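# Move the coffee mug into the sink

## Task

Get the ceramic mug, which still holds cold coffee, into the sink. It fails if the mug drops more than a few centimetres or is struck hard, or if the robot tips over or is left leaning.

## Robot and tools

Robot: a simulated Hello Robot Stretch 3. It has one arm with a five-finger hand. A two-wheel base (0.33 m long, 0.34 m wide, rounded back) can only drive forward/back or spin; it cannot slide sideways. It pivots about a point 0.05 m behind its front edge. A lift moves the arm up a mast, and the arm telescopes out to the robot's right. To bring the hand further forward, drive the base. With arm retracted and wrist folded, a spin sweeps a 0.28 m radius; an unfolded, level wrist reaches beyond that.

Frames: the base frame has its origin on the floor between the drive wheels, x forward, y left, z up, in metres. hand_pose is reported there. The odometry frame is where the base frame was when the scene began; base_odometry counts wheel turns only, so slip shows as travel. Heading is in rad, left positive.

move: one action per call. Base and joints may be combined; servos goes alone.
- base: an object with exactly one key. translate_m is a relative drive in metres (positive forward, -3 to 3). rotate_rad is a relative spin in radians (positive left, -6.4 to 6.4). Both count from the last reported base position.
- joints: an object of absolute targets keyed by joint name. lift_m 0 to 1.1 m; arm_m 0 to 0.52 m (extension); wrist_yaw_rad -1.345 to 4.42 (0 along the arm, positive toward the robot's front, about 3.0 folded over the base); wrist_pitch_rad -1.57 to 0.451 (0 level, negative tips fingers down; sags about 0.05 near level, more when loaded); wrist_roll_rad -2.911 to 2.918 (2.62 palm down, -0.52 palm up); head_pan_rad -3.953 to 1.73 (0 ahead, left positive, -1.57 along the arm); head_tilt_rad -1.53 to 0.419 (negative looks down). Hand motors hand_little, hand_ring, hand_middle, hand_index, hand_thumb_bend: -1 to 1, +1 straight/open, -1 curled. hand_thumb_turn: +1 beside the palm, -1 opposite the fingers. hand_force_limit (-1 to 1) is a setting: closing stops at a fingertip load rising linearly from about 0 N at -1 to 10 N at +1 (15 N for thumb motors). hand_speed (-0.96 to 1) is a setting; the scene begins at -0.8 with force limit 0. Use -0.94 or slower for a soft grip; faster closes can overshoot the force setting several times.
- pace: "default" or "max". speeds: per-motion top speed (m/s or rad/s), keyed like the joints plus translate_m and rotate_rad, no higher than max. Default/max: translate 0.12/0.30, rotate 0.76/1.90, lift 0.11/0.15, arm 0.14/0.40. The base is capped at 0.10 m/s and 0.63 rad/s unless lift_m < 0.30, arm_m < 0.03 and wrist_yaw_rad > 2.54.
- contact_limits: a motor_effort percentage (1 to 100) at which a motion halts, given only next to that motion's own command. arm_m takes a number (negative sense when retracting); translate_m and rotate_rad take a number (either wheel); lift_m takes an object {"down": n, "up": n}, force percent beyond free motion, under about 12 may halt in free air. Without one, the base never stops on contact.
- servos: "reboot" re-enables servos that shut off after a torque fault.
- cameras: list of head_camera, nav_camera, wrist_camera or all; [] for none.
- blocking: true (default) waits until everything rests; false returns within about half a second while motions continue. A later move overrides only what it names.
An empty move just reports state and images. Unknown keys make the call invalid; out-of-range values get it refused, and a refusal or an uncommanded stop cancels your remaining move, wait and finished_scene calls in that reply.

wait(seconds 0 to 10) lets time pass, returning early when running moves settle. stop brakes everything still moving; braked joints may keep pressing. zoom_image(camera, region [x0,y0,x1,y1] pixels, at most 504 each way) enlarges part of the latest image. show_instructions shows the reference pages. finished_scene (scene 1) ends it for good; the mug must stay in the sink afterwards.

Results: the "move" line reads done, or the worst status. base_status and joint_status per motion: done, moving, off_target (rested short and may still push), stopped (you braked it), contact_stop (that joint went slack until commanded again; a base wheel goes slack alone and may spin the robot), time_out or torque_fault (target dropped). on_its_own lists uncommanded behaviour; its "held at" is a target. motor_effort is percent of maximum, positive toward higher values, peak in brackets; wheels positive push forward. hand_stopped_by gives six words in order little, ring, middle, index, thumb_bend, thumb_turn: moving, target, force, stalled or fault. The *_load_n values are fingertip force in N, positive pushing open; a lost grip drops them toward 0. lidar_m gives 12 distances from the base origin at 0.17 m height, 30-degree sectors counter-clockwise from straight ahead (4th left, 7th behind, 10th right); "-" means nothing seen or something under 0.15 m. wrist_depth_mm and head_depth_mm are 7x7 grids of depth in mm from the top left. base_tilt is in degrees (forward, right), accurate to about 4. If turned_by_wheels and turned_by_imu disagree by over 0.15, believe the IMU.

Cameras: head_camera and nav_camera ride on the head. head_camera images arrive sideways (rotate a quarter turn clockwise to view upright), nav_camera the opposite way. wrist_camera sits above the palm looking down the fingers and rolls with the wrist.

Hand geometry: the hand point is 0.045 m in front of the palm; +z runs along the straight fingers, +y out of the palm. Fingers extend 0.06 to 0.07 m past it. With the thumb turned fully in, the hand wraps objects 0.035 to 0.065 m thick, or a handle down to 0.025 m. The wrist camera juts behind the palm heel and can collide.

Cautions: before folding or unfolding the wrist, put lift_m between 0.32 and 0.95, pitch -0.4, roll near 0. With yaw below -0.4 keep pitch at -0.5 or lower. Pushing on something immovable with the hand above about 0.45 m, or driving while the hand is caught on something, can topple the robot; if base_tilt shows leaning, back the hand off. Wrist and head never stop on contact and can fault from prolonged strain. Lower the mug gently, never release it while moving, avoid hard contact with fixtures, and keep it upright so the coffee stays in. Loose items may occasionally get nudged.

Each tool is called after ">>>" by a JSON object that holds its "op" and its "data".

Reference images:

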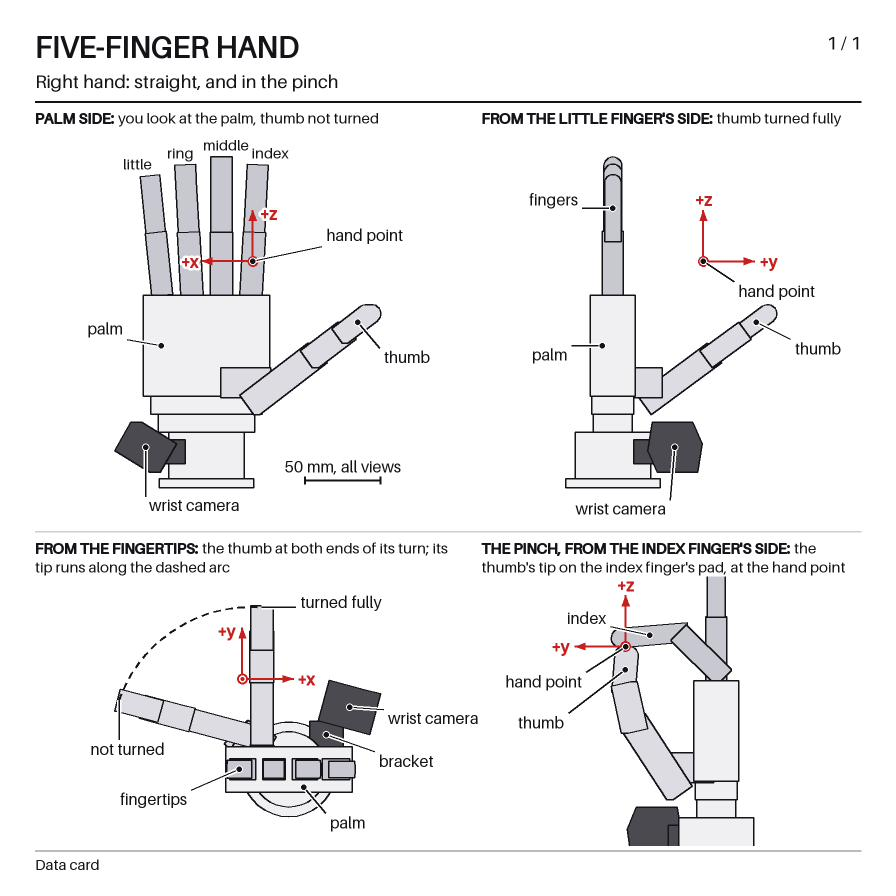

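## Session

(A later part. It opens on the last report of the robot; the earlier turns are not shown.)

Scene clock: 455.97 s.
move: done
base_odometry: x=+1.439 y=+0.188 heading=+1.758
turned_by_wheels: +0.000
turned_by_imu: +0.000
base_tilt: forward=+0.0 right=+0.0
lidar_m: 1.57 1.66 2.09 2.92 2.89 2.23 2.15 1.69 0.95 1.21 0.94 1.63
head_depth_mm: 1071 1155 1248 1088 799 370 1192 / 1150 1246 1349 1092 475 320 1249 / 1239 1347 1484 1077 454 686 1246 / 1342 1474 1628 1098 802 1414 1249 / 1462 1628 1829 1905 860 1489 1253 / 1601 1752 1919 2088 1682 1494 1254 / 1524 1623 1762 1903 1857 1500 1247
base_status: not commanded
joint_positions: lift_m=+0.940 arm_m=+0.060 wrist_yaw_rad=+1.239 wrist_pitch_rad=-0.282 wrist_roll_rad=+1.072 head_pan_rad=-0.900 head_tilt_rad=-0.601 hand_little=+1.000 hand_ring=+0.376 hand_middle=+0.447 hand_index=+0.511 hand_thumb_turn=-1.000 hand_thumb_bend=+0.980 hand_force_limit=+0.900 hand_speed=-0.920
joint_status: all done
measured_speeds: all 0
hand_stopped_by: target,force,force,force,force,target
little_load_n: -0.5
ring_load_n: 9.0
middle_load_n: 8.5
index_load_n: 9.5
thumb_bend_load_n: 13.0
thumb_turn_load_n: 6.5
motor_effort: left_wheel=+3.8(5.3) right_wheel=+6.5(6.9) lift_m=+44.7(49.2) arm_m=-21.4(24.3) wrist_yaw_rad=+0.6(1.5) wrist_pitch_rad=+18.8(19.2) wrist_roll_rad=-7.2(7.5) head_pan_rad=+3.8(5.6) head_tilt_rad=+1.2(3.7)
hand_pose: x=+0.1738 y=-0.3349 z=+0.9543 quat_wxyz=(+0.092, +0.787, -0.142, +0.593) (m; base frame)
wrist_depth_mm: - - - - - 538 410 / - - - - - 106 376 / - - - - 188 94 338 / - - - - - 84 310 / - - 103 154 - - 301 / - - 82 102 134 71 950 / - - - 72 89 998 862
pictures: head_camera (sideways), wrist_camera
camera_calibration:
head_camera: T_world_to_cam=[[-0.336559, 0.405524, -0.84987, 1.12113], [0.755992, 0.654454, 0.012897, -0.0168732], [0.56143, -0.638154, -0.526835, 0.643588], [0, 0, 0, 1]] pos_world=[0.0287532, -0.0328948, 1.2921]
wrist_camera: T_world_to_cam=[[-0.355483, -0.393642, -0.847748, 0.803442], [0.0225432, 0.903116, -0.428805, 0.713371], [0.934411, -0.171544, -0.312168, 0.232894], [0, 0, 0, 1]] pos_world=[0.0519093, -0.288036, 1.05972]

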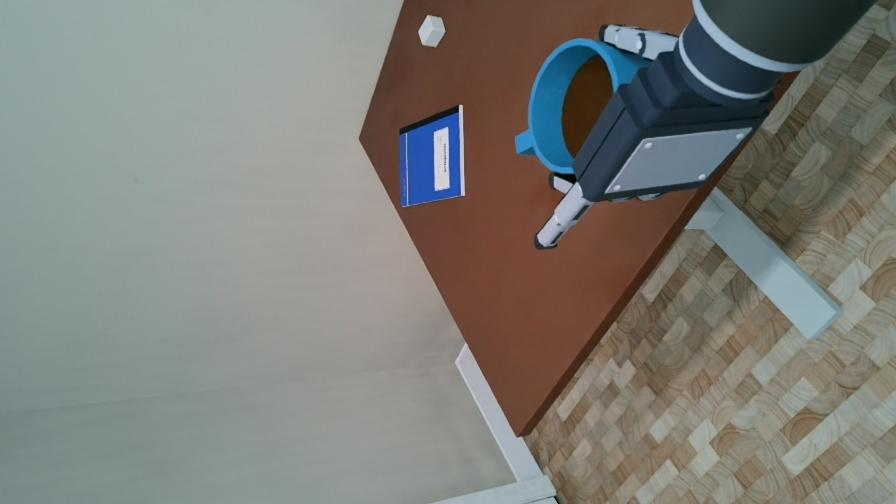

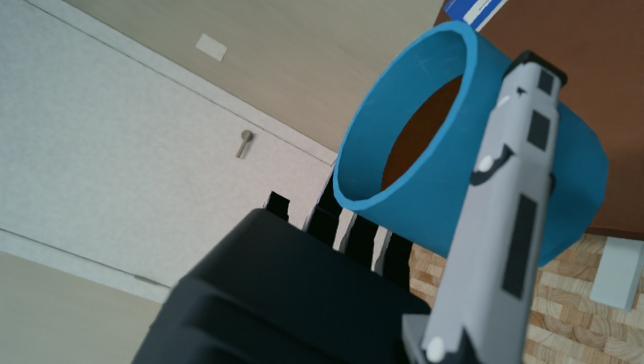

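>>> {"op": "move", "data": {"base": {"rotate_rad": 1.789}, "joints": {"head_pan_rad": 0.0, "head_tilt_rad": -0.45}, "speeds": {"rotate_rad": 0.5}, "cameras": ["head_camera","nav_camera"]}}

>>> {"op": "move", "data": {"base": {"translate_m": 1.3}}}

>>> {"op": "move", "data": {"base": {"translate_m": 1.05}, "joints": {"head_pan_rad": 0.3}, "cameras": ["head_camera","nav_camera"]}}

Scene clock: 462.57 s.
move: done
base_odometry: x=+1.439 y=+0.188 heading=-2.737
turned_by_wheels: +1.788
turned_by_imu: +1.762
base_tilt: forward=+0.0 right=+0.1
lidar_m: 2.92 2.35 2.16 2.15 0.98 1.21 1.21 0.94 1.58 1.57 1.82 2.20
head_depth_mm: 2870 3065 2737 2878 2236 1699 1377 / 2949 3168 2815 2934 2248 1714 1377 / 3029 3268 2908 3026 2248 1718 1380 / 3086 3328 2955 3097 2249 1712 1375 / 3192 3416 3600 3262 2243 1710 1374 / 3291 3539 3869 3325 2233 1710 1378 / 3289 3398 3530 3303 2256 1715 1378
base_status: done
joint_positions: lift_m=+0.940 arm_m=+0.060 wrist_yaw_rad=+1.239 wrist_pitch_rad=-0.282 wrist_roll_rad=+1.072 head_pan_rad=+0.009 head_tilt_rad=-0.450 hand_little=+1.000 hand_ring=+0.376 hand_middle=+0.447 hand_index=+0.511 hand_thumb_turn=-1.000 hand_thumb_bend=+0.980 hand_force_limit=+0.900 hand_speed=-0.920
joint_status: all done
measured_speeds: all 0
hand_stopped_by: target,force,force,force,force,target
little_load_n: 0.0
ring_load_n: 9.0
middle_load_n: 8.5
index_load_n: 9.5
thumb_bend_load_n: 13.5
thumb_turn_load_n: 6.0
motor_effort: left_wheel=-9.3(14.2) right_wheel=+10.4(16.9) lift_m=+43.3(44.4) arm_m=-21.2(21.8) wrist_yaw_rad=+0.6(1.3) wrist_pitch_rad=+18.9(19.1) wrist_roll_rad=-7.3(7.4) head_pan_rad=-4.5(6.1) head_tilt_rad=+3.0(4.2)
hand_pose: x=+0.1737 y=-0.3350 z=+0.9543 quat_wxyz=(+0.092, +0.787, -0.142, +0.593) (m; base frame)
wrist_depth_mm: - - - - - - - / - - - - - 106 - / - - - - 188 94 - / - - - - - 84 956 / - - 101 155 - - 918 / - - 82 102 134 71 917 / - - - 72 89 985 856
pictures: head_camera (sideways), nav_camera (sideways)
camera_calibration:
head_camera: T_world_to_cam=[[-0.39262, -0.0149779, -0.919579, 1.21236], [-0.0527649, 0.998587, 0.00626355, -0.0033188], [0.918186, 0.0509807, -0.392856, 0.467115], [0, 0, 0, 1]] pos_world=[0.0469248, -0.00234107, 1.29839]
nav_camera: T_world_to_cam=[[0.473225, 0.0652694, 0.87852, -1.11709], [0.0471766, -0.997698, 0.0487114, -0.0077265], [0.879677, 0.0183942, -0.475215, 0.565363], [0, 0, 0, 1]] pos_world=[0.0316633, 0.0548038, 1.25043]

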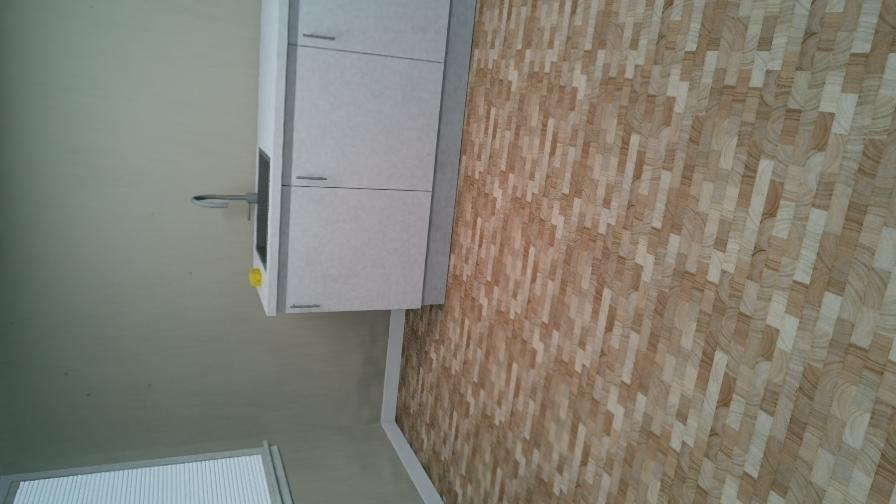

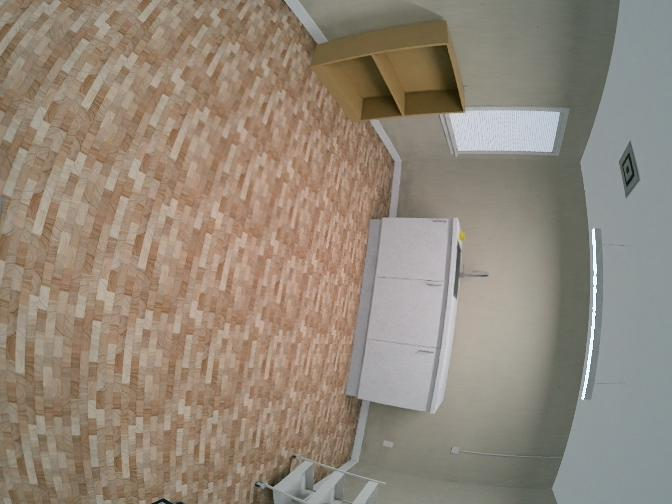

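Scene clock: 476.70 s.
move: done
base_odometry: x=+0.244 y=-0.324 heading=-2.737
turned_by_wheels: +0.000
turned_by_imu: -0.001
base_tilt: forward=+0.0 right=+0.0
lidar_m: 1.66 1.82 1.56 1.86 2.11 2.00 2.20 2.21 1.89 1.54 1.60 1.67
head_depth_mm: 1842 1962 1865 1645 1793 1708 1376 / 1893 2019 1886 1692 1837 1718 1378 / 1940 2058 2032 1748 1901 1715 1385 / 1989 2141 2098 1791 1963 1713 1385 / 2054 2197 1873 1856 2011 1720 1381 / 2100 2264 2412 2652 2248 1722 1379 / 2174 2338 2528 2741 2255 1712 1375
base_status: done
joint_positions: lift_m=+0.940 arm_m=+0.060 wrist_yaw_rad=+1.239 wrist_pitch_rad=-0.282 wrist_roll_rad=+1.072 head_pan_rad=+0.000 head_tilt_rad=-0.450 hand_little=+1.000 hand_ring=+0.376 hand_middle=+0.447 hand_index=+0.511 hand_thumb_turn=-1.000 hand_thumb_bend=+0.980 hand_force_limit=+0.900 hand_speed=-0.920
joint_status: not commanded
measured_speeds: all 0
hand_stopped_by: target,force,force,force,force,target
little_load_n: 0.0
ring_load_n: 9.0
middle_load_n: 9.0
index_load_n: 9.5
thumb_bend_load_n: 13.0
thumb_turn_load_n: 6.5
motor_effort: left_wheel=+4.7(9.4) right_wheel=+6.9(16.5) lift_m=+40.3(43.7) arm_m=-18.0(21.8) wrist_yaw_rad=+0.7(1.5) wrist_pitch_rad=+18.8(19.1) wrist_roll_rad=-7.3(7.5) head_pan_rad=-4.1(5.8) head_tilt_rad=+1.7(3.7)
hand_pose: x=+0.1737 y=-0.3350 z=+0.9543 quat_wxyz=(+0.092, +0.787, -0.142, +0.593) (m; base frame)
wrist_depth_mm: - - - - - - - / - - - - - 106 - / - - - - 188 94 - / - - - - - 84 - / - - 102 155 - - 904 / - - 82 102 134 71 949 / - - - 72 88 978 896
pictures: none

Scene clock: 488.33 s.
move: done
base_odometry: x=-0.721 y=-0.737 heading=-2.737
turned_by_wheels: +0.000
turned_by_imu: -0.001
base_tilt: forward=+0.0 right=+0.1
lidar_m: 0.64 0.72 1.62 1.31 1.54 3.08 3.21 2.52 1.61 1.89 0.77 0.64
head_depth_mm: 1053 1121 1193 1100 687 722 786 / 1112 1189 1265 1151 722 776 849 / 1183 1257 1348 1013 775 840 927 / 1252 1350 1445 1009 830 915 1019 / 1338 1443 1558 1608 901 1006 1133 / 1425 1553 1686 1840 2003 1715 1375 / 1538 1677 1825 1973 2071 1718 1375
base_status: done
joint_positions: lift_m=+0.940 arm_m=+0.060 wrist_yaw_rad=+1.239 wrist_pitch_rad=-0.282 wrist_roll_rad=+1.072 head_pan_rad=+0.300 head_tilt_rad=-0.450 hand_little=+1.000 hand_ring=+0.376 hand_middle=+0.447 hand_index=+0.511 hand_thumb_turn=-1.000 hand_thumb_bend=+0.980 hand_force_limit=+0.900 hand_speed=-0.920
joint_status: all done
measured_speeds: all 0
hand_stopped_by: target,force,force,force,force,target
little_load_n: 0.0
ring_load_n: 9.0
middle_load_n: 8.5
index_load_n: 9.5
thumb_bend_load_n: 13.5
thumb_turn_load_n: 6.5
motor_effort: left_wheel=+1.1(11.3) right_wheel=+10.3(15.9) lift_m=+38.0(40.7) arm_m=-16.8(19.4) wrist_yaw_rad=+0.7(1.3) wrist_pitch_rad=+18.8(19.1) wrist_roll_rad=-7.3(7.5) head_pan_rad=+2.9(6.0) head_tilt_rad=+0.4(2.0)
hand_pose: x=+0.1737 y=-0.3350 z=+0.9543 quat_wxyz=(+0.092, +0.787, -0.142, +0.593) (m; base frame)
wrist_depth_mm: - - - - 567 - - / - - - - - 105 - / - - - 596 188 94 - / - - - - - 84 - / - - 103 155 - - 137 / - - 82 103 134 70 857 / - - - 72 89 - 853
pictures: head_camera (sideways), nav_camera (sideways)
camera_calibration:
head_camera: T_world_to_cam=[[-0.37179, -0.127116, -0.919573, 1.21223], [-0.337354, 0.941357, 0.00626782, -0.00154457], [0.864849, 0.312552, -0.39287, 0.467464], [0, 0, 0, 1]] pos_world=[0.0458876, 0.00944047, 1.29839]
nav_camera: T_world_to_cam=[[0.434553, 0.198433, 0.878515, -1.11686], [0.331753, -0.942109, 0.0486976, -0.00943951], [0.83732, 0.270288, -0.475227, 0.565618], [0, 0, 0, 1]] pos_world=[0.0148633, 0.0598493, 1.25043]

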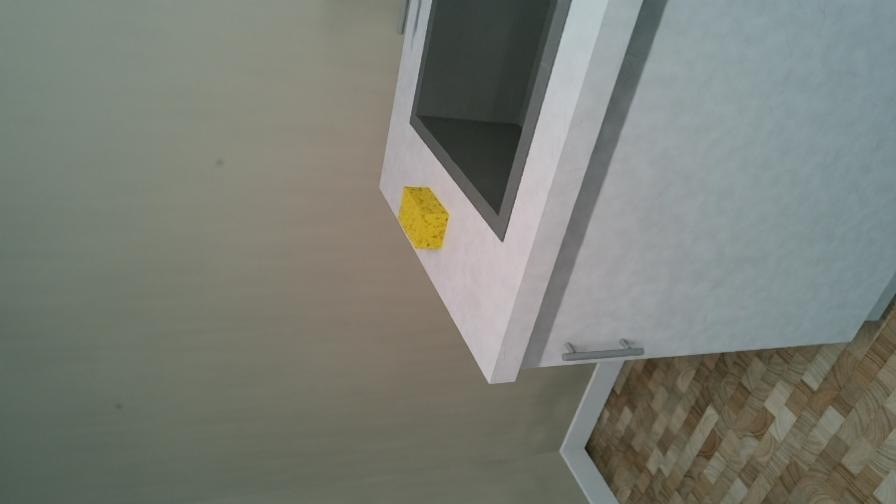

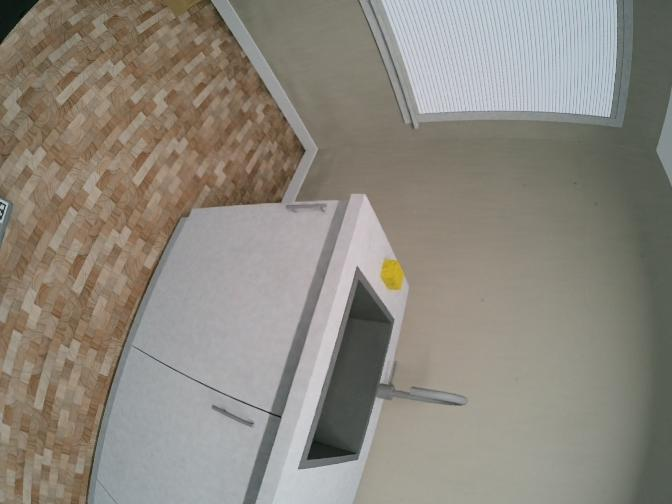

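>>> {"op": "move", "data": {"base": {"rotate_rad": -0.041}, "joints": {"lift_m": 1.0, "head_pan_rad": -0.6, "head_tilt_rad": -0.6}, "speeds": {"lift_m": 0.06}}}

>>> {"op": "move", "data": {"base": {"translate_m": 0.286}, "cameras": ["head_camera", "wrist_camera"]}}

Scene clock: 528.40 s.
move: done
base_odometry: x=-0.721 y=-0.737 heading=-2.778
turned_by_wheels: -0.041
turned_by_imu: -0.041
base_tilt: forward=+0.0 right=+0.1
lidar_m: 0.64 0.71 1.63 1.30 1.63 2.90 2.98 2.58 1.60 1.67 0.79 0.65
head_depth_mm: 1255 1397 1084 882 1016 1263 1247 / 1205 1332 1083 852 980 1155 1250 / 1161 1274 1085 812 914 1072 1221 / 1117 1226 1088 780 859 996 1193 / 1078 1180 1093 754 810 931 1098 / 1042 1135 1092 738 764 878 1020 / 1004 1093 1099 1067 727 822 946
base_status: done
joint_positions: lift_m=+1.000 arm_m=+0.060 wrist_yaw_rad=+1.239 wrist_pitch_rad=-0.282 wrist_roll_rad=+1.073 head_pan_rad=-0.600 head_tilt_rad=-0.599 hand_little=+1.000 hand_ring=+0.376 hand_middle=+0.447 hand_index=+0.511 hand_thumb_turn=-1.000 hand_thumb_bend=+0.980 hand_force_limit=+0.900 hand_speed=-0.920
joint_status: all done
measured_speeds: all 0
hand_stopped_by: target,force,force,force,force,target
little_load_n: 0.0
ring_load_n: 9.0
middle_load_n: 8.5
index_load_n: 9.5
thumb_bend_load_n: 13.0
thumb_turn_load_n: 6.5
motor_effort: left_wheel=+8.6(10.2) right_wheel=-8.8(10.0) lift_m=+42.6(48.9) arm_m=-14.7(15.6) wrist_yaw_rad=+0.7(1.4) wrist_pitch_rad=+18.9(19.2) wrist_roll_rad=-7.5(7.5) head_pan_rad=-4.2(6.2) head_tilt_rad=-3.0(3.8)
hand_pose: x=+0.1737 y=-0.3350 z=+1.0142 quat_wxyz=(+0.092, +0.787, -0.142, +0.593) (m; base frame)
wrist_depth_mm: - - - - - - - / - - - - - 104 - / - - - - 188 94 - / - - - - - 84 - / - - 102 154 - - - / - - 82 102 134 70 895 / - - - 72 89 - 877
pictures: none

Scene clock: 532.40 s.
move: done
base_odometry: x=-0.988 y=-0.839 heading=-2.778
turned_by_wheels: +0.000
turned_by_imu: +0.000
base_tilt: forward=-0.1 right=+0.1
lidar_m: 0.36 0.40 0.63 1.29 1.69 2.80 3.25 2.65 1.70 0.88 0.45 0.36
head_depth_mm: 972 1076 1078 735 547 673 845 / 934 1032 1083 735 558 617 759 / 895 986 1045 737 558 570 688 / 862 947 1016 737 559 495 631 / 831 906 974 761 621 477 580 / 802 877 947 860 848 463 539 / 776 841 913 833 849 450 503
base_status: done
joint_positions: lift_m=+1.000 arm_m=+0.060 wrist_yaw_rad=+1.239 wrist_pitch_rad=-0.282 wrist_roll_rad=+1.073 head_pan_rad=-0.600 head_tilt_rad=-0.600 hand_little=+1.000 hand_ring=+0.376 hand_middle=+0.447 hand_index=+0.511 hand_thumb_turn=-1.000 hand_thumb_bend=+0.980 hand_force_limit=+0.900 hand_speed=-0.920
joint_status: not commanded
measured_speeds: all 0
hand_stopped_by: target,force,force,force,force,target
little_load_n: 0.0
ring_load_n: 9.0
middle_load_n: 8.5
index_load_n: 9.5
thumb_bend_load_n: 13.0
thumb_turn_load_n: 6.5
motor_effort: left_wheel=+8.0(14.2) right_wheel=+3.0(10.8) lift_m=+33.2(43.0) arm_m=-13.9(15.0) wrist_yaw_rad=+1.0(1.4) wrist_pitch_rad=+19.0(19.1) wrist_roll_rad=-7.3(7.5) head_pan_rad=-3.3(5.5) head_tilt_rad=-2.7(3.5)
hand_pose: x=+0.1737 y=-0.3350 z=+1.0142 quat_wxyz=(+0.092, +0.787, -0.142, +0.593) (m; base frame)
wrist_depth_mm: - - - - - 328 346 / - - - - - 106 356 / - - - - 188 94 - / - - - - - 84 - / - - 101 155 - - - / - - 82 102 134 70 - / - - - 72 89 - -
pictures: head_camera (sideways), wrist_camera
camera_calibration:
head_camera: T_world_to_cam=[[-0.440668, 0.28742, -0.850413, 1.12249], [0.528828, 0.848633, 0.0127892, -0.0153148], [0.725364, -0.444086, -0.52596, 0.641524], [0, 0, 0, 1]] pos_world=[0.037406, -0.024737, 1.29219]
wrist_camera: T_world_to_cam=[[-0.355882, -0.393174, -0.847799, 0.854478], [0.0230473, 0.903223, -0.428552, 0.738913], [0.934247, -0.172053, -0.312379, 0.251704], [0, 0, 0, 1]] pos_world=[0.0519095, -0.288138, 1.11972]

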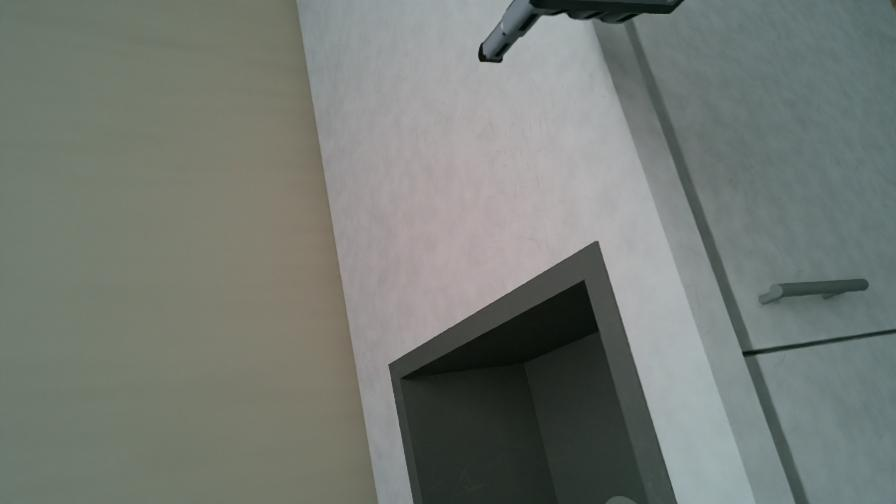

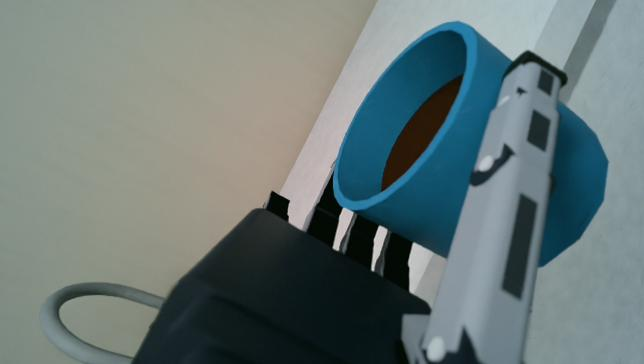

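>>> {"op": "move", "data": {"base": {"rotate_rad": 1.4}, "joints": {"head_pan_rad": -1.5, "head_tilt_rad": -0.6}, "speeds": {"rotate_rad": 0.4}, "cameras": ["head_camera", "nav_camera", "wrist_camera"]}}

Scene clock: 549.47 s.
move: done
base_odometry: x=-0.988 y=-0.839 heading=-1.378
turned_by_wheels: +1.399
turned_by_imu: +1.378
base_tilt: forward=+0.0 right=+0.1
lidar_m: 1.29 1.58 2.27 3.74 3.02 1.70 1.71 0.52 0.38 0.36 0.38 0.51
head_depth_mm: 781 857 933 - - 473 557 / 792 870 944 - - - 559 / 802 883 952 865 906 520 582 / 812 777 869 859 298 - 593 / 822 906 970 885 - 532 605 / 832 915 987 896 389 532 620 / 842 927 999 771 291 491 634
base_status: done
joint_positions: lift_m=+1.000 arm_m=+0.060 wrist_yaw_rad=+1.238 wrist_pitch_rad=-0.282 wrist_roll_rad=+1.073 head_pan_rad=-1.509 head_tilt_rad=-0.600 hand_little=+1.000 hand_ring=+0.376 hand_middle=+0.447 hand_index=+0.511 hand_thumb_turn=-1.000 hand_thumb_bend=+0.980 hand_force_limit=+0.900 hand_speed=-0.920
joint_status: all done
measured_speeds: all 0
hand_stopped_by: target,force,force,force,force,target
little_load_n: 0.0
ring_load_n: 9.0
middle_load_n: 8.5
index_load_n: 9.5
thumb_bend_load_n: 13.0
thumb_turn_load_n: 6.5
motor_effort: left_wheel=-9.9(14.4) right_wheel=+10.6(16.4) lift_m=+30.7(30.7) arm_m=-13.5(14.0) wrist_yaw_rad=+0.8(1.6) wrist_pitch_rad=+18.8(19.1) wrist_roll_rad=-7.4(7.5) head_pan_rad=+3.1(5.2) head_tilt_rad=-1.2(4.0)
hand_pose: x=+0.1736 y=-0.3350 z=+1.0142 quat_wxyz=(+0.092, +0.787, -0.142, +0.593) (m; base frame)
wrist_depth_mm: - - - - 484 401 451 / - - - - - 106 434 / - - - - 188 94 200 / - - - - - 84 187 / - - 102 154 - - 183 / - - 82 102 134 70 337 / - - - 72 89 - 920
pictures: head_camera (sideways), nav_camera (sideways), wrist_camera
camera_calibration:
head_camera: T_world_to_cam=[[-0.0437877, 0.524696, -0.850163, 1.11968], [0.994511, 0.10384, 0.0128645, -0.0183006], [0.0950306, -0.844933, -0.526362, 0.645838], [0, 0, 0, 1]] pos_world=[0.00585414, -0.0399037, 1.29209]
nav_camera: T_world_to_cam=[[0.0978919, -0.595396, 0.797447, -1.0091], [-0.993404, -0.106538, 0.0424031, 0.00678867], [0.0597114, -0.796338, -0.601898, 0.735169], [0, 0, 0, 1]] pos_world=[0.0616283, -0.0146462, 1.24691]
wrist_camera: T_world_to_cam=[[-0.355955, -0.393172, -0.847768, 0.854449], [0.0232111, 0.903187, -0.42862, 0.73897], [0.934215, -0.172247, -0.312368, 0.251638], [0, 0, 0, 1]] pos_world=[0.0519094, -0.288138, 1.11972]

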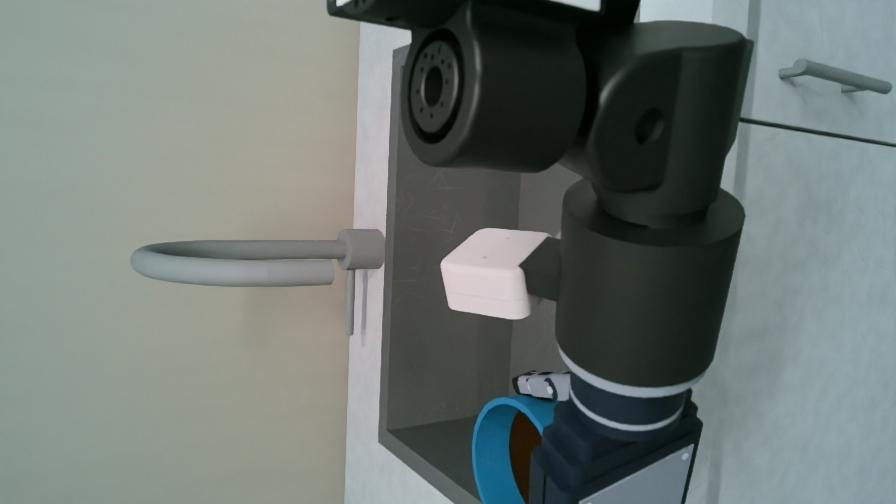

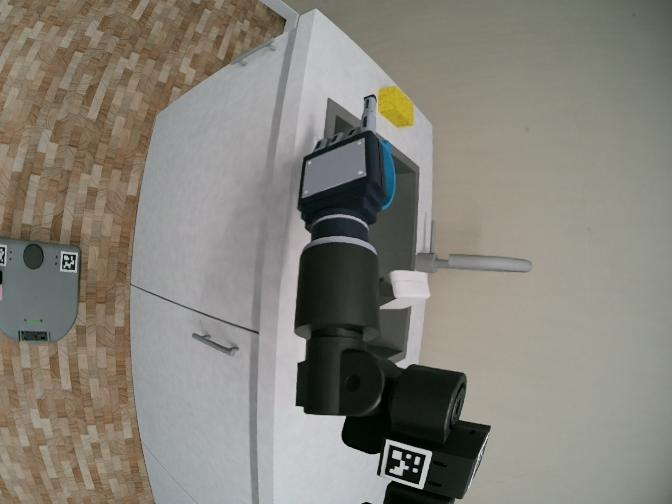

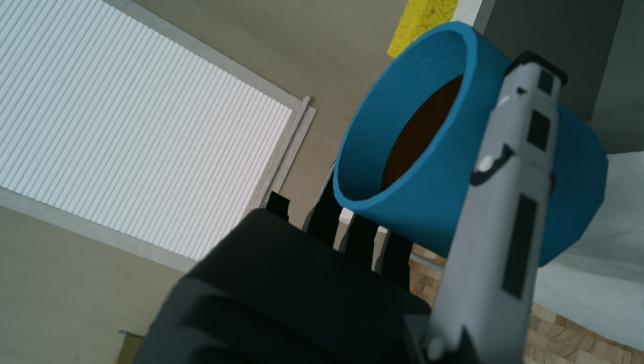

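>>> {"op": "move", "data": {"joints": {"lift_m": 0.97}, "speeds": {"lift_m": 0.06}}}

>>> {"op": "move", "data": {"joints": {"arm_m": 0.26}, "speeds": {"arm_m": 0.08}, "cameras": ["head_camera", "nav_camera"]}}

Scene clock: 562.43 s.
move: done
base_odometry: x=-0.988 y=-0.839 heading=-1.378
turned_by_wheels: +0.000
turned_by_imu: -0.001
base_tilt: forward=+0.0 right=+0.1
lidar_m: 1.29 1.58 2.27 3.74 3.03 1.70 1.71 0.52 0.38 0.36 0.38 0.51
head_depth_mm: 782 854 928 805 - - 566 / 792 869 945 854 - - 566 / 803 879 952 879 874 - 585 / 813 790 865 881 301 - 598 / 822 905 975 901 845 - 608 / 834 919 989 902 408 300 623 / 844 931 1005 786 328 332 637
base_status: not commanded
joint_positions: lift_m=+0.970 arm_m=+0.060 wrist_yaw_rad=+1.238 wrist_pitch_rad=-0.281 wrist_roll_rad=+1.073 head_pan_rad=-1.500 head_tilt_rad=-0.600 hand_little=+1.000 hand_ring=+0.376 hand_middle=+0.447 hand_index=+0.511 hand_thumb_turn=-1.000 hand_thumb_bend=+0.980 hand_force_limit=+0.900 hand_speed=-0.920
joint_status: all done
measured_speeds: all 0
hand_stopped_by: target,force,force,force,force,target
little_load_n: 0.0
ring_load_n: 9.0
middle_load_n: 8.5
index_load_n: 9.5
thumb_bend_load_n: 13.0
thumb_turn_load_n: 6.5
motor_effort: left_wheel=-10.2(10.8) right_wheel=+10.4(10.9) lift_m=+26.8(44.5) arm_m=-21.1(21.8) wrist_yaw_rad=+0.8(1.4) wrist_pitch_rad=+18.8(18.9) wrist_roll_rad=-7.4(7.5) head_pan_rad=+2.2(4.8) head_tilt_rad=-0.8(2.4)
hand_pose: x=+0.1737 y=-0.3351 z=+0.9844 quat_wxyz=(+0.092, +0.787, -0.142, +0.594) (m; base frame)
wrist_depth_mm: - - - - 446 398 433 / - - - - - 106 423 / - - - - 190 94 176 / - - - - - 84 161 / - - 103 154 - - 159 / - - 82 103 134 70 330 / - - - 72 89 - 918
pictures: none

Scene clock: 565.80 s.
move: done
base_odometry: x=-0.988 y=-0.839 heading=-1.378
turned_by_wheels: +0.000
turned_by_imu: +0.000
base_tilt: forward=+0.1 right=+0.1
lidar_m: 1.29 1.58 2.27 3.73 3.01 1.71 1.70 0.52 0.38 0.36 0.38 0.51
head_depth_mm: 780 856 345 731 614 459 553 / 791 867 355 398 842 466 558 / 802 879 937 408 844 475 579 / 813 791 843 427 841 476 594 / 821 903 974 480 846 490 608 / 834 918 988 505 848 491 623 / 844 934 1005 777 687 491 639
base_status: not commanded
joint_positions: lift_m=+0.970 arm_m=+0.260 wrist_yaw_rad=+1.240 wrist_pitch_rad=-0.281 wrist_roll_rad=+1.073 head_pan_rad=-1.500 head_tilt_rad=-0.600 hand_little=+1.000 hand_ring=+0.376 hand_middle=+0.447 hand_index=+0.511 hand_thumb_turn=-1.000 hand_thumb_bend=+0.980 hand_force_limit=+0.900 hand_speed=-0.920
joint_status: all done
measured_speeds: all 0
hand_stopped_by: target,force,force,force,force,target
little_load_n: 0.0
ring_load_n: 9.0
middle_load_n: 8.5
index_load_n: 9.5
thumb_bend_load_n: 13.0
thumb_turn_load_n: 6.5
motor_effort: left_wheel=-9.4(10.6) right_wheel=+10.3(10.7) lift_m=+35.6(35.9) arm_m=+21.6(24.8) wrist_yaw_rad=-0.3(1.3) wrist_pitch_rad=+18.7(19.0) wrist_roll_rad=-7.4(7.5) head_pan_rad=+4.5(5.1) head_tilt_rad=-1.1(2.1)
hand_pose: x=+0.1739 y=-0.5348 z=+0.9843 quat_wxyz=(+0.092, +0.787, -0.141, +0.594) (m; base frame)
wrist_depth_mm: - - - - - 378 341 / - - - - - 106 391 / - - - - 188 94 - / - - - - - 84 - / - - 102 155 - - - / - - 82 102 135 70 - / - - - 72 89 - -
pictures: head_camera (sideways), nav_camera (sideways)
camera_calibration:
head_camera: T_world_to_cam=[[-0.048752, 0.524263, -0.85016, 1.11972], [0.993478, 0.113292, 0.0128927, -0.0182962], [0.103076, -0.843986, -0.526367, 0.645781], [0, 0, 0, 1]] pos_world=[0.00620116, -0.0399253, 1.29209]
nav_camera: T_world_to_cam=[[0.103522, -0.594456, 0.797437, -1.00912], [-0.992349, -0.115963, 0.0423797, 0.00681359], [0.06728, -0.795723, -0.601912, 0.735136], [0, 0, 0, 1]] pos_world=[0.0617675, -0.014123, 1.24691]

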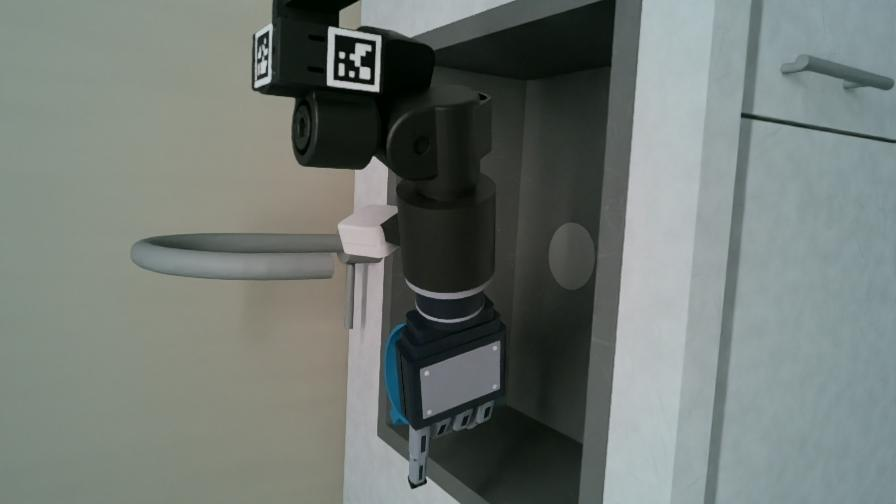

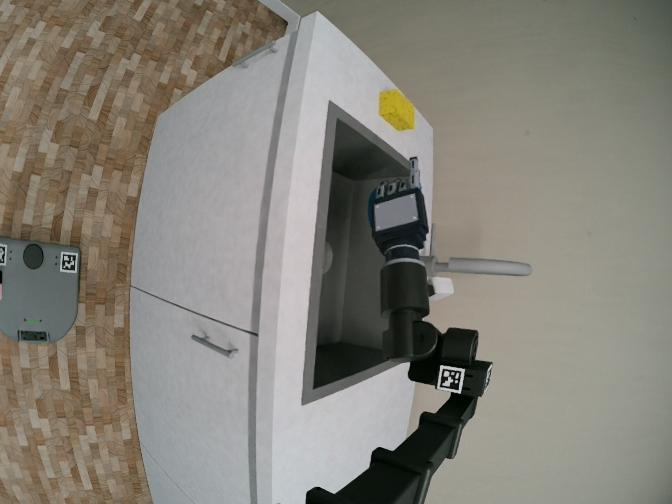

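>>> {"op": "move", "data": {"joints": {"arm_m": 0.3}, "speeds": {"arm_m": 0.05}}}

>>> {"op": "move", "data": {"joints": {"lift_m": 0.9}, "speeds": {"lift_m": 0.05}, "cameras": ["head_camera", "nav_camera"]}}

Scene clock: 576.60 s.
move: done
base_odometry: x=-0.988 y=-0.839 heading=-1.378
turned_by_wheels: +0.000
turned_by_imu: -0.001
base_tilt: forward=+0.1 right=+0.1
lidar_m: 1.29 1.59 2.28 3.74 3.03 1.70 1.71 0.52 0.38 0.36 0.38 0.51
head_depth_mm: 780 848 397 760 615 460 553 / 792 861 391 848 840 467 557 / 801 881 931 450 844 474 580 / 812 791 839 465 841 476 594 / 824 906 973 519 845 490 608 / 834 920 988 583 846 490 622 / 845 931 1007 775 686 491 638
base_status: not commanded
joint_positions: lift_m=+0.970 arm_m=+0.300 wrist_yaw_rad=+1.240 wrist_pitch_rad=-0.281 wrist_roll_rad=+1.073 head_pan_rad=-1.500 head_tilt_rad=-0.600 hand_little=+1.000 hand_ring=+0.376 hand_middle=+0.447 hand_index=+0.511 hand_thumb_turn=-1.000 hand_thumb_bend=+0.980 hand_force_limit=+0.900 hand_speed=-0.920
joint_status: all done
measured_speeds: all 0
hand_stopped_by: target,force,force,force,force,target
little_load_n: 0.0
ring_load_n: 9.0
middle_load_n: 9.0
index_load_n: 9.5
thumb_bend_load_n: 13.5
thumb_turn_load_n: 6.5
motor_effort: left_wheel=-9.4(10.3) right_wheel=+10.3(10.6) lift_m=+44.2(45.3) arm_m=+21.5(24.4) wrist_yaw_rad=-0.6(0.8) wrist_pitch_rad=+18.7(19.0) wrist_roll_rad=-7.5(7.5) head_pan_rad=+2.7(5.1) head_tilt_rad=-0.2(1.8)
hand_pose: x=+0.1739 y=-0.5748 z=+0.9843 quat_wxyz=(+0.092, +0.787, -0.141, +0.594) (m; base frame)
wrist_depth_mm: - - - - - 340 301 / - - - - - 106 349 / - - - - 188 94 146 / - - - - - 84 - / - - 102 156 - - - / - - 82 102 134 70 - / - - - 72 88 - -
pictures: none

Scene clock: 578.53 s.
move: done
base_odometry: x=-0.988 y=-0.839 heading=-1.378
turned_by_wheels: +0.000
turned_by_imu: +0.000
base_tilt: forward=+0.1 right=+0.2
lidar_m: 1.29 1.58 2.27 3.74 2.99 1.71 1.71 0.51 0.38 0.36 0.38 0.51
head_depth_mm: 782 855 930 421 615 459 552 / 792 866 938 429 815 467 557 / 802 881 949 471 813 475 580 / 810 792 865 530 815 475 593 / 821 905 975 652 562 490 608 / 833 918 990 867 606 491 623 / 844 931 1004 782 688 491 638
base_status: not commanded
joint_positions: lift_m=+0.900 arm_m=+0.300 wrist_yaw_rad=+1.240 wrist_pitch_rad=-0.281 wrist_roll_rad=+1.073 head_pan_rad=-1.500 head_tilt_rad=-0.600 hand_little=+1.000 hand_ring=+0.376 hand_middle=+0.447 hand_index=+0.511 hand_thumb_turn=-1.000 hand_thumb_bend=+0.980 hand_force_limit=+0.900 hand_speed=-0.920
joint_status: all done
measured_speeds: all 0
hand_stopped_by: target,force,force,force,force,target
little_load_n: 0.0
ring_load_n: 9.0
middle_load_n: 8.5
index_load_n: 9.5
thumb_bend_load_n: 13.0
thumb_turn_load_n: 6.0
motor_effort: left_wheel=-9.7(10.3) right_wheel=+10.2(10.5) lift_m=+26.4(44.7) arm_m=+20.5(22.6) wrist_yaw_rad=-0.1(0.8) wrist_pitch_rad=+18.8(18.9) wrist_roll_rad=-7.4(7.5) head_pan_rad=+4.3(4.9) head_tilt_rad=-1.0(1.6)
hand_pose: x=+0.1739 y=-0.5748 z=+0.9144 quat_wxyz=(+0.092, +0.787, -0.141, +0.594) (m; base frame)
wrist_depth_mm: - - - - 338 337 301 / - - - - - 106 342 / - - - 380 188 94 - / - - - 379 - 84 - / - - 103 155 - - - / - - 82 103 134 69 - / - - - 72 88 - -
pictures: head_camera (sideways), nav_camera (sideways)
camera_calibration:
head_camera: T_world_to_cam=[[-0.048752, 0.524263, -0.85016, 1.11972], [0.993478, 0.113292, 0.0128927, -0.0182962], [0.103076, -0.843986, -0.526367, 0.645781], [0, 0, 0, 1]] pos_world=[0.00620116, -0.0399253, 1.29209]
nav_camera: T_world_to_cam=[[0.103522, -0.594456, 0.797437, -1.00912], [-0.992349, -0.115963, 0.0423797, 0.00681359], [0.06728, -0.795723, -0.601912, 0.735136], [0, 0, 0, 1]] pos_world=[0.0617675, -0.014123, 1.24691]

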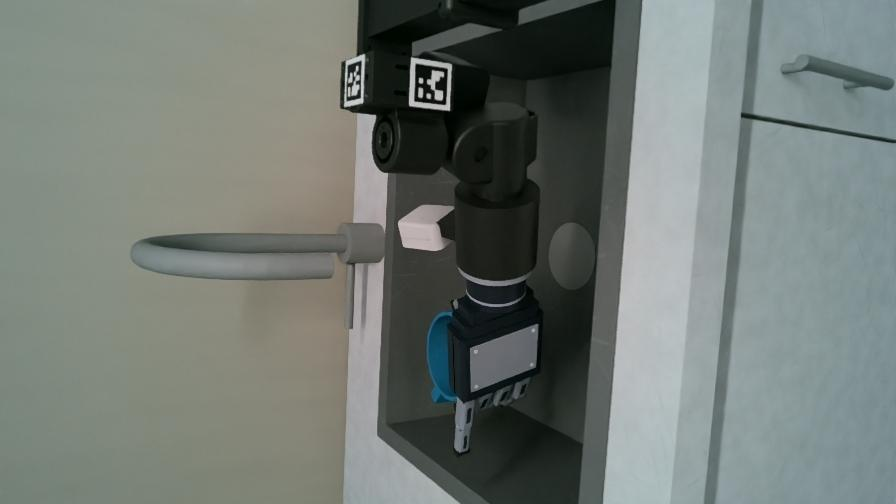

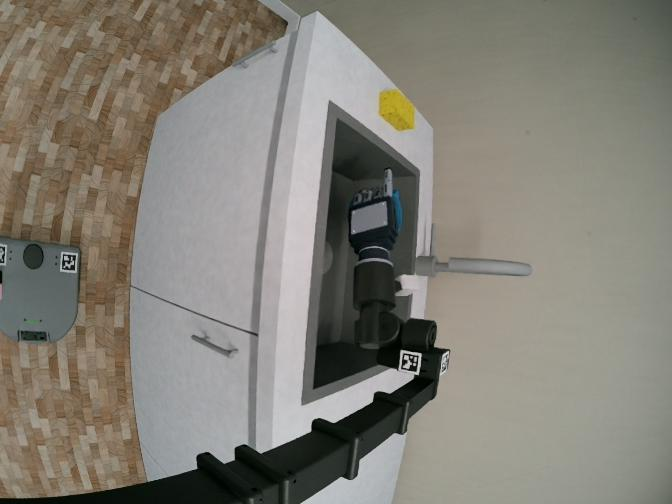

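>>> {"op": "move", "data": {"joints": {"lift_m": 0.88}, "speeds": {"lift_m": 0.04}, "cameras": ["head_camera", "nav_camera"]}}

Scene clock: 592.87 s.
move: done
base_odometry: x=-0.988 y=-0.839 heading=-1.378
turned_by_wheels: +0.000
turned_by_imu: -0.001
base_tilt: forward=+0.0 right=+0.1
lidar_m: 1.29 1.58 2.26 3.73 3.01 1.71 1.71 0.52 0.38 0.36 0.38 0.51
head_depth_mm: 782 855 930 424 598 459 553 / 792 867 946 434 815 466 557 / 801 879 950 506 517 475 579 / 811 790 864 846 517 476 593 / 823 903 976 856 557 490 606 / 832 919 988 872 593 490 622 / 845 931 1004 785 687 491 639
base_status: not commanded
joint_positions: lift_m=+0.880 arm_m=+0.300 wrist_yaw_rad=+1.240 wrist_pitch_rad=-0.281 wrist_roll_rad=+1.073 head_pan_rad=-1.500 head_tilt_rad=-0.600 hand_little=+1.000 hand_ring=+0.376 hand_middle=+0.447 hand_index=+0.511 hand_thumb_turn=-1.000 hand_thumb_bend=+0.980 hand_force_limit=+0.900 hand_speed=-0.920
joint_status: all done
measured_speeds: all 0
hand_stopped_by: target,force,force,force,force,target
little_load_n: 0.0
ring_load_n: 9.0
middle_load_n: 8.5
index_load_n: 9.5
thumb_bend_load_n: 13.0
thumb_turn_load_n: 6.5
motor_effort: left_wheel=-8.8(10.0) right_wheel=+10.1(10.5) lift_m=+26.6(27.9) arm_m=+18.2(19.3) wrist_yaw_rad=+0.0(0.8) wrist_pitch_rad=+18.7(18.9) wrist_roll_rad=-7.3(7.5) head_pan_rad=+2.1(4.5) head_tilt_rad=+0.8(1.4)
hand_pose: x=+0.1739 y=-0.5748 z=+0.8943 quat_wxyz=(+0.092, +0.787, -0.141, +0.594) (m; base frame)
wrist_depth_mm: - - - - 337 337 301 / - - - 379 - 106 - / - - - 368 189 94 - / - - - 302 - 84 - / - - 103 155 - - - / - - 82 102 133 70 - / - - - 72 89 - -
pictures: head_camera (sideways), nav_camera (sideways)
camera_calibration:
head_camera: T_world_to_cam=[[-0.048752, 0.524263, -0.85016, 1.11972], [0.993478, 0.113292, 0.0128927, -0.0182962], [0.103076, -0.843986, -0.526367, 0.645781], [0, 0, 0, 1]] pos_world=[0.00620116, -0.0399253, 1.29209]
nav_camera: T_world_to_cam=[[0.103522, -0.594456, 0.797437, -1.00912], [-0.992349, -0.115963, 0.0423797, 0.00681359], [0.06728, -0.795723, -0.601912, 0.735136], [0, 0, 0, 1]] pos_world=[0.0617675, -0.014123, 1.24691]

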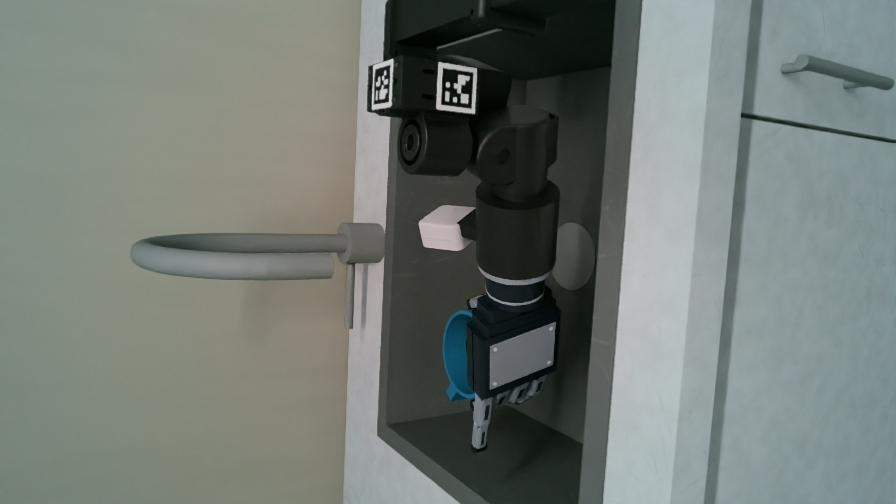

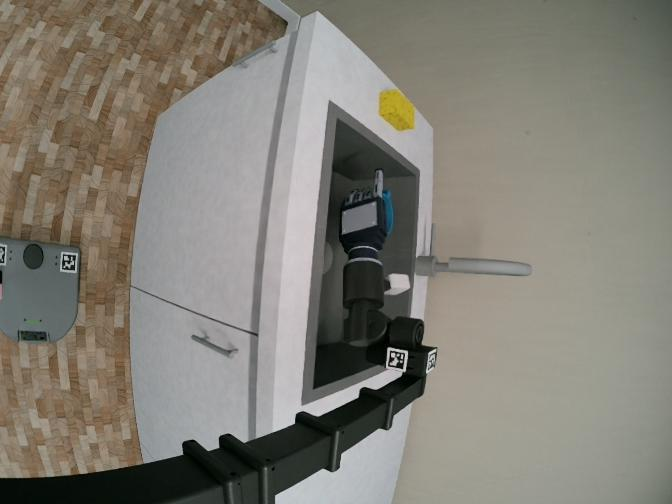

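>>> {"op": "move", "data": {"joints": {"lift_m": 0.86}, "speeds": {"lift_m": 0.04}}}

>>> {"op": "move", "data": {"joints": {"arm_m": 0.365}, "speeds": {"arm_m": 0.03}, "contact_limits": {"arm_m": 32}, "cameras": ["head_camera", "nav_camera"]}}

Scene clock: 596.20 s.
move: done
base_odometry: x=-0.988 y=-0.839 heading=-1.378
turned_by_wheels: +0.000
turned_by_imu: +0.000
base_tilt: forward=+0.0 right=+0.1
lidar_m: 1.29 1.58 2.27 3.73 3.00 1.70 1.71 0.52 0.38 0.36 0.38 0.51
head_depth_mm: 782 853 934 457 515 459 553 / 791 868 945 442 515 467 558 / 803 880 951 847 505 475 580 / 814 790 866 858 517 475 593 / 821 903 977 867 550 490 608 / 831 917 988 875 593 491 623 / 844 933 1007 785 687 492 638
base_status: not commanded
joint_positions: lift_m=+0.860 arm_m=+0.300 wrist_yaw_rad=+1.240 wrist_pitch_rad=-0.281 wrist_roll_rad=+1.073 head_pan_rad=-1.500 head_tilt_rad=-0.600 hand_little=+1.000 hand_ring=+0.376 hand_middle=+0.447 hand_index=+0.511 hand_thumb_turn=-1.000 hand_thumb_bend=+0.980 hand_force_limit=+0.900 hand_speed=-0.920
joint_status: all done
measured_speeds: all 0
hand_stopped_by: target,force,force,force,force,target
little_load_n: 0.0
ring_load_n: 9.0
middle_load_n: 8.5
index_load_n: 9.5
thumb_bend_load_n: 13.5
thumb_turn_load_n: 6.5
motor_effort: left_wheel=-9.4(10.0) right_wheel=+10.2(10.6) lift_m=+26.7(31.1) arm_m=+18.3(19.2) wrist_yaw_rad=-0.5(1.1) wrist_pitch_rad=+18.7(18.9) wrist_roll_rad=-7.4(7.5) head_pan_rad=+2.9(4.5) head_tilt_rad=+1.3(1.8)
hand_pose: x=+0.1739 y=-0.5748 z=+0.8744 quat_wxyz=(+0.092, +0.787, -0.141, +0.594) (m; base frame)
wrist_depth_mm: - - - 321 339 338 301 / - - - 320 - 106 - / - - 376 303 188 94 - / - - - 292 - 84 - / - - 102 155 - - - / - - 82 102 134 70 - / - - - 72 88 - -
pictures: none

Scene clock: 598.87 s.
move: done
base_odometry: x=-0.988 y=-0.839 heading=-1.378
turned_by_wheels: +0.000
turned_by_imu: +0.000
base_tilt: forward=+0.1 right=+0.0
lidar_m: 1.29 1.58 2.27 3.75 3.02 1.71 1.70 0.52 0.38 0.36 0.38 0.51
head_depth_mm: 780 855 929 465 515 460 552 / 790 867 941 518 839 466 558 / 799 879 950 546 813 474 579 / 813 790 865 611 815 475 593 / 823 905 971 771 656 489 608 / 833 916 987 881 846 491 621 / 846 931 1005 787 689 491 638
base_status: not commanded
joint_positions: lift_m=+0.860 arm_m=+0.365 wrist_yaw_rad=+1.240 wrist_pitch_rad=-0.281 wrist_roll_rad=+1.073 head_pan_rad=-1.500 head_tilt_rad=-0.600 hand_little=+1.000 hand_ring=+0.376 hand_middle=+0.447 hand_index=+0.511 hand_thumb_turn=-1.000 hand_thumb_bend=+0.980 hand_force_limit=+0.900 hand_speed=-0.920
joint_status: all done
measured_speeds: all 0
hand_stopped_by: target,force,force,force,force,target
little_load_n: 0.0
ring_load_n: 9.0
middle_load_n: 8.5
index_load_n: 9.5
thumb_bend_load_n: 13.0
thumb_turn_load_n: 6.0
motor_effort: left_wheel=-8.9(10.2) right_wheel=+10.3(10.5) lift_m=+34.3(34.3) arm_m=+21.6(24.6) wrist_yaw_rad=-0.5(0.8) wrist_pitch_rad=+18.8(18.9) wrist_roll_rad=-7.5(7.5) head_pan_rad=+2.5(4.5) head_tilt_rad=+0.7(2.1)
contact_limits: arm_m 32 (drawing in: default 38, maximum 55; extending or still: default 47, maximum 69)
hand_pose: x=+0.1739 y=-0.6398 z=+0.8744 quat_wxyz=(+0.092, +0.787, -0.141, +0.594) (m; base frame)
wrist_depth_mm: - - - - 302 257 231 / - - - 314 - 106 269 / - - - 300 188 94 - / - - 356 293 - 84 - / - - 102 155 - - - / - - 82 103 134 70 - / - - - 72 89 - -
pictures: head_camera (sideways), nav_camera (sideways)
camera_calibration:
head_camera: T_world_to_cam=[[-0.048752, 0.524263, -0.85016, 1.11972], [0.993478, 0.113292, 0.0128927, -0.0182962], [0.103076, -0.843986, -0.526367, 0.645781], [0, 0, 0, 1]] pos_world=[0.00620116, -0.0399253, 1.29209]
nav_camera: T_world_to_cam=[[0.103522, -0.594456, 0.797437, -1.00912], [-0.992349, -0.115963, 0.0423797, 0.00681359], [0.06728, -0.795723, -0.601912, 0.735136], [0, 0, 0, 1]] pos_world=[0.0617675, -0.014123, 1.24691]

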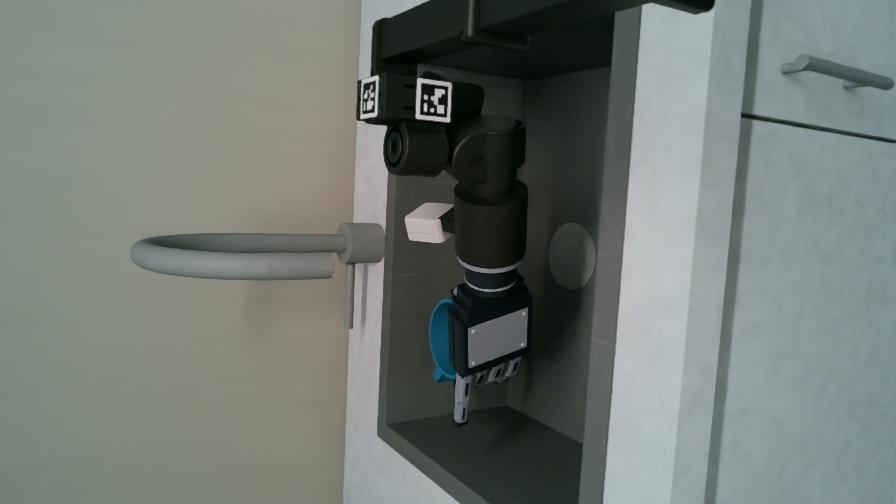

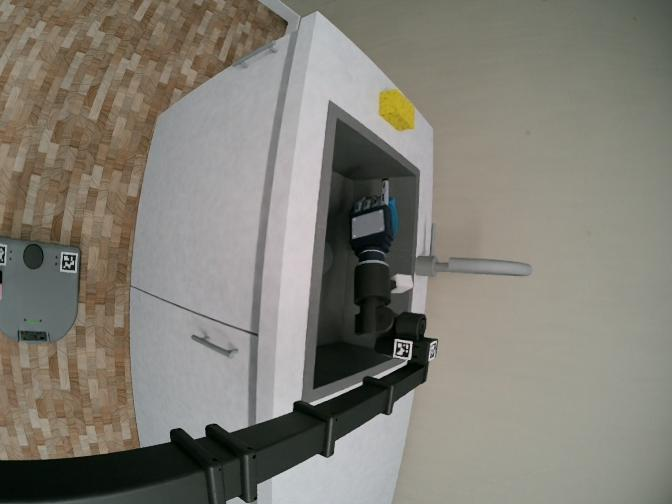

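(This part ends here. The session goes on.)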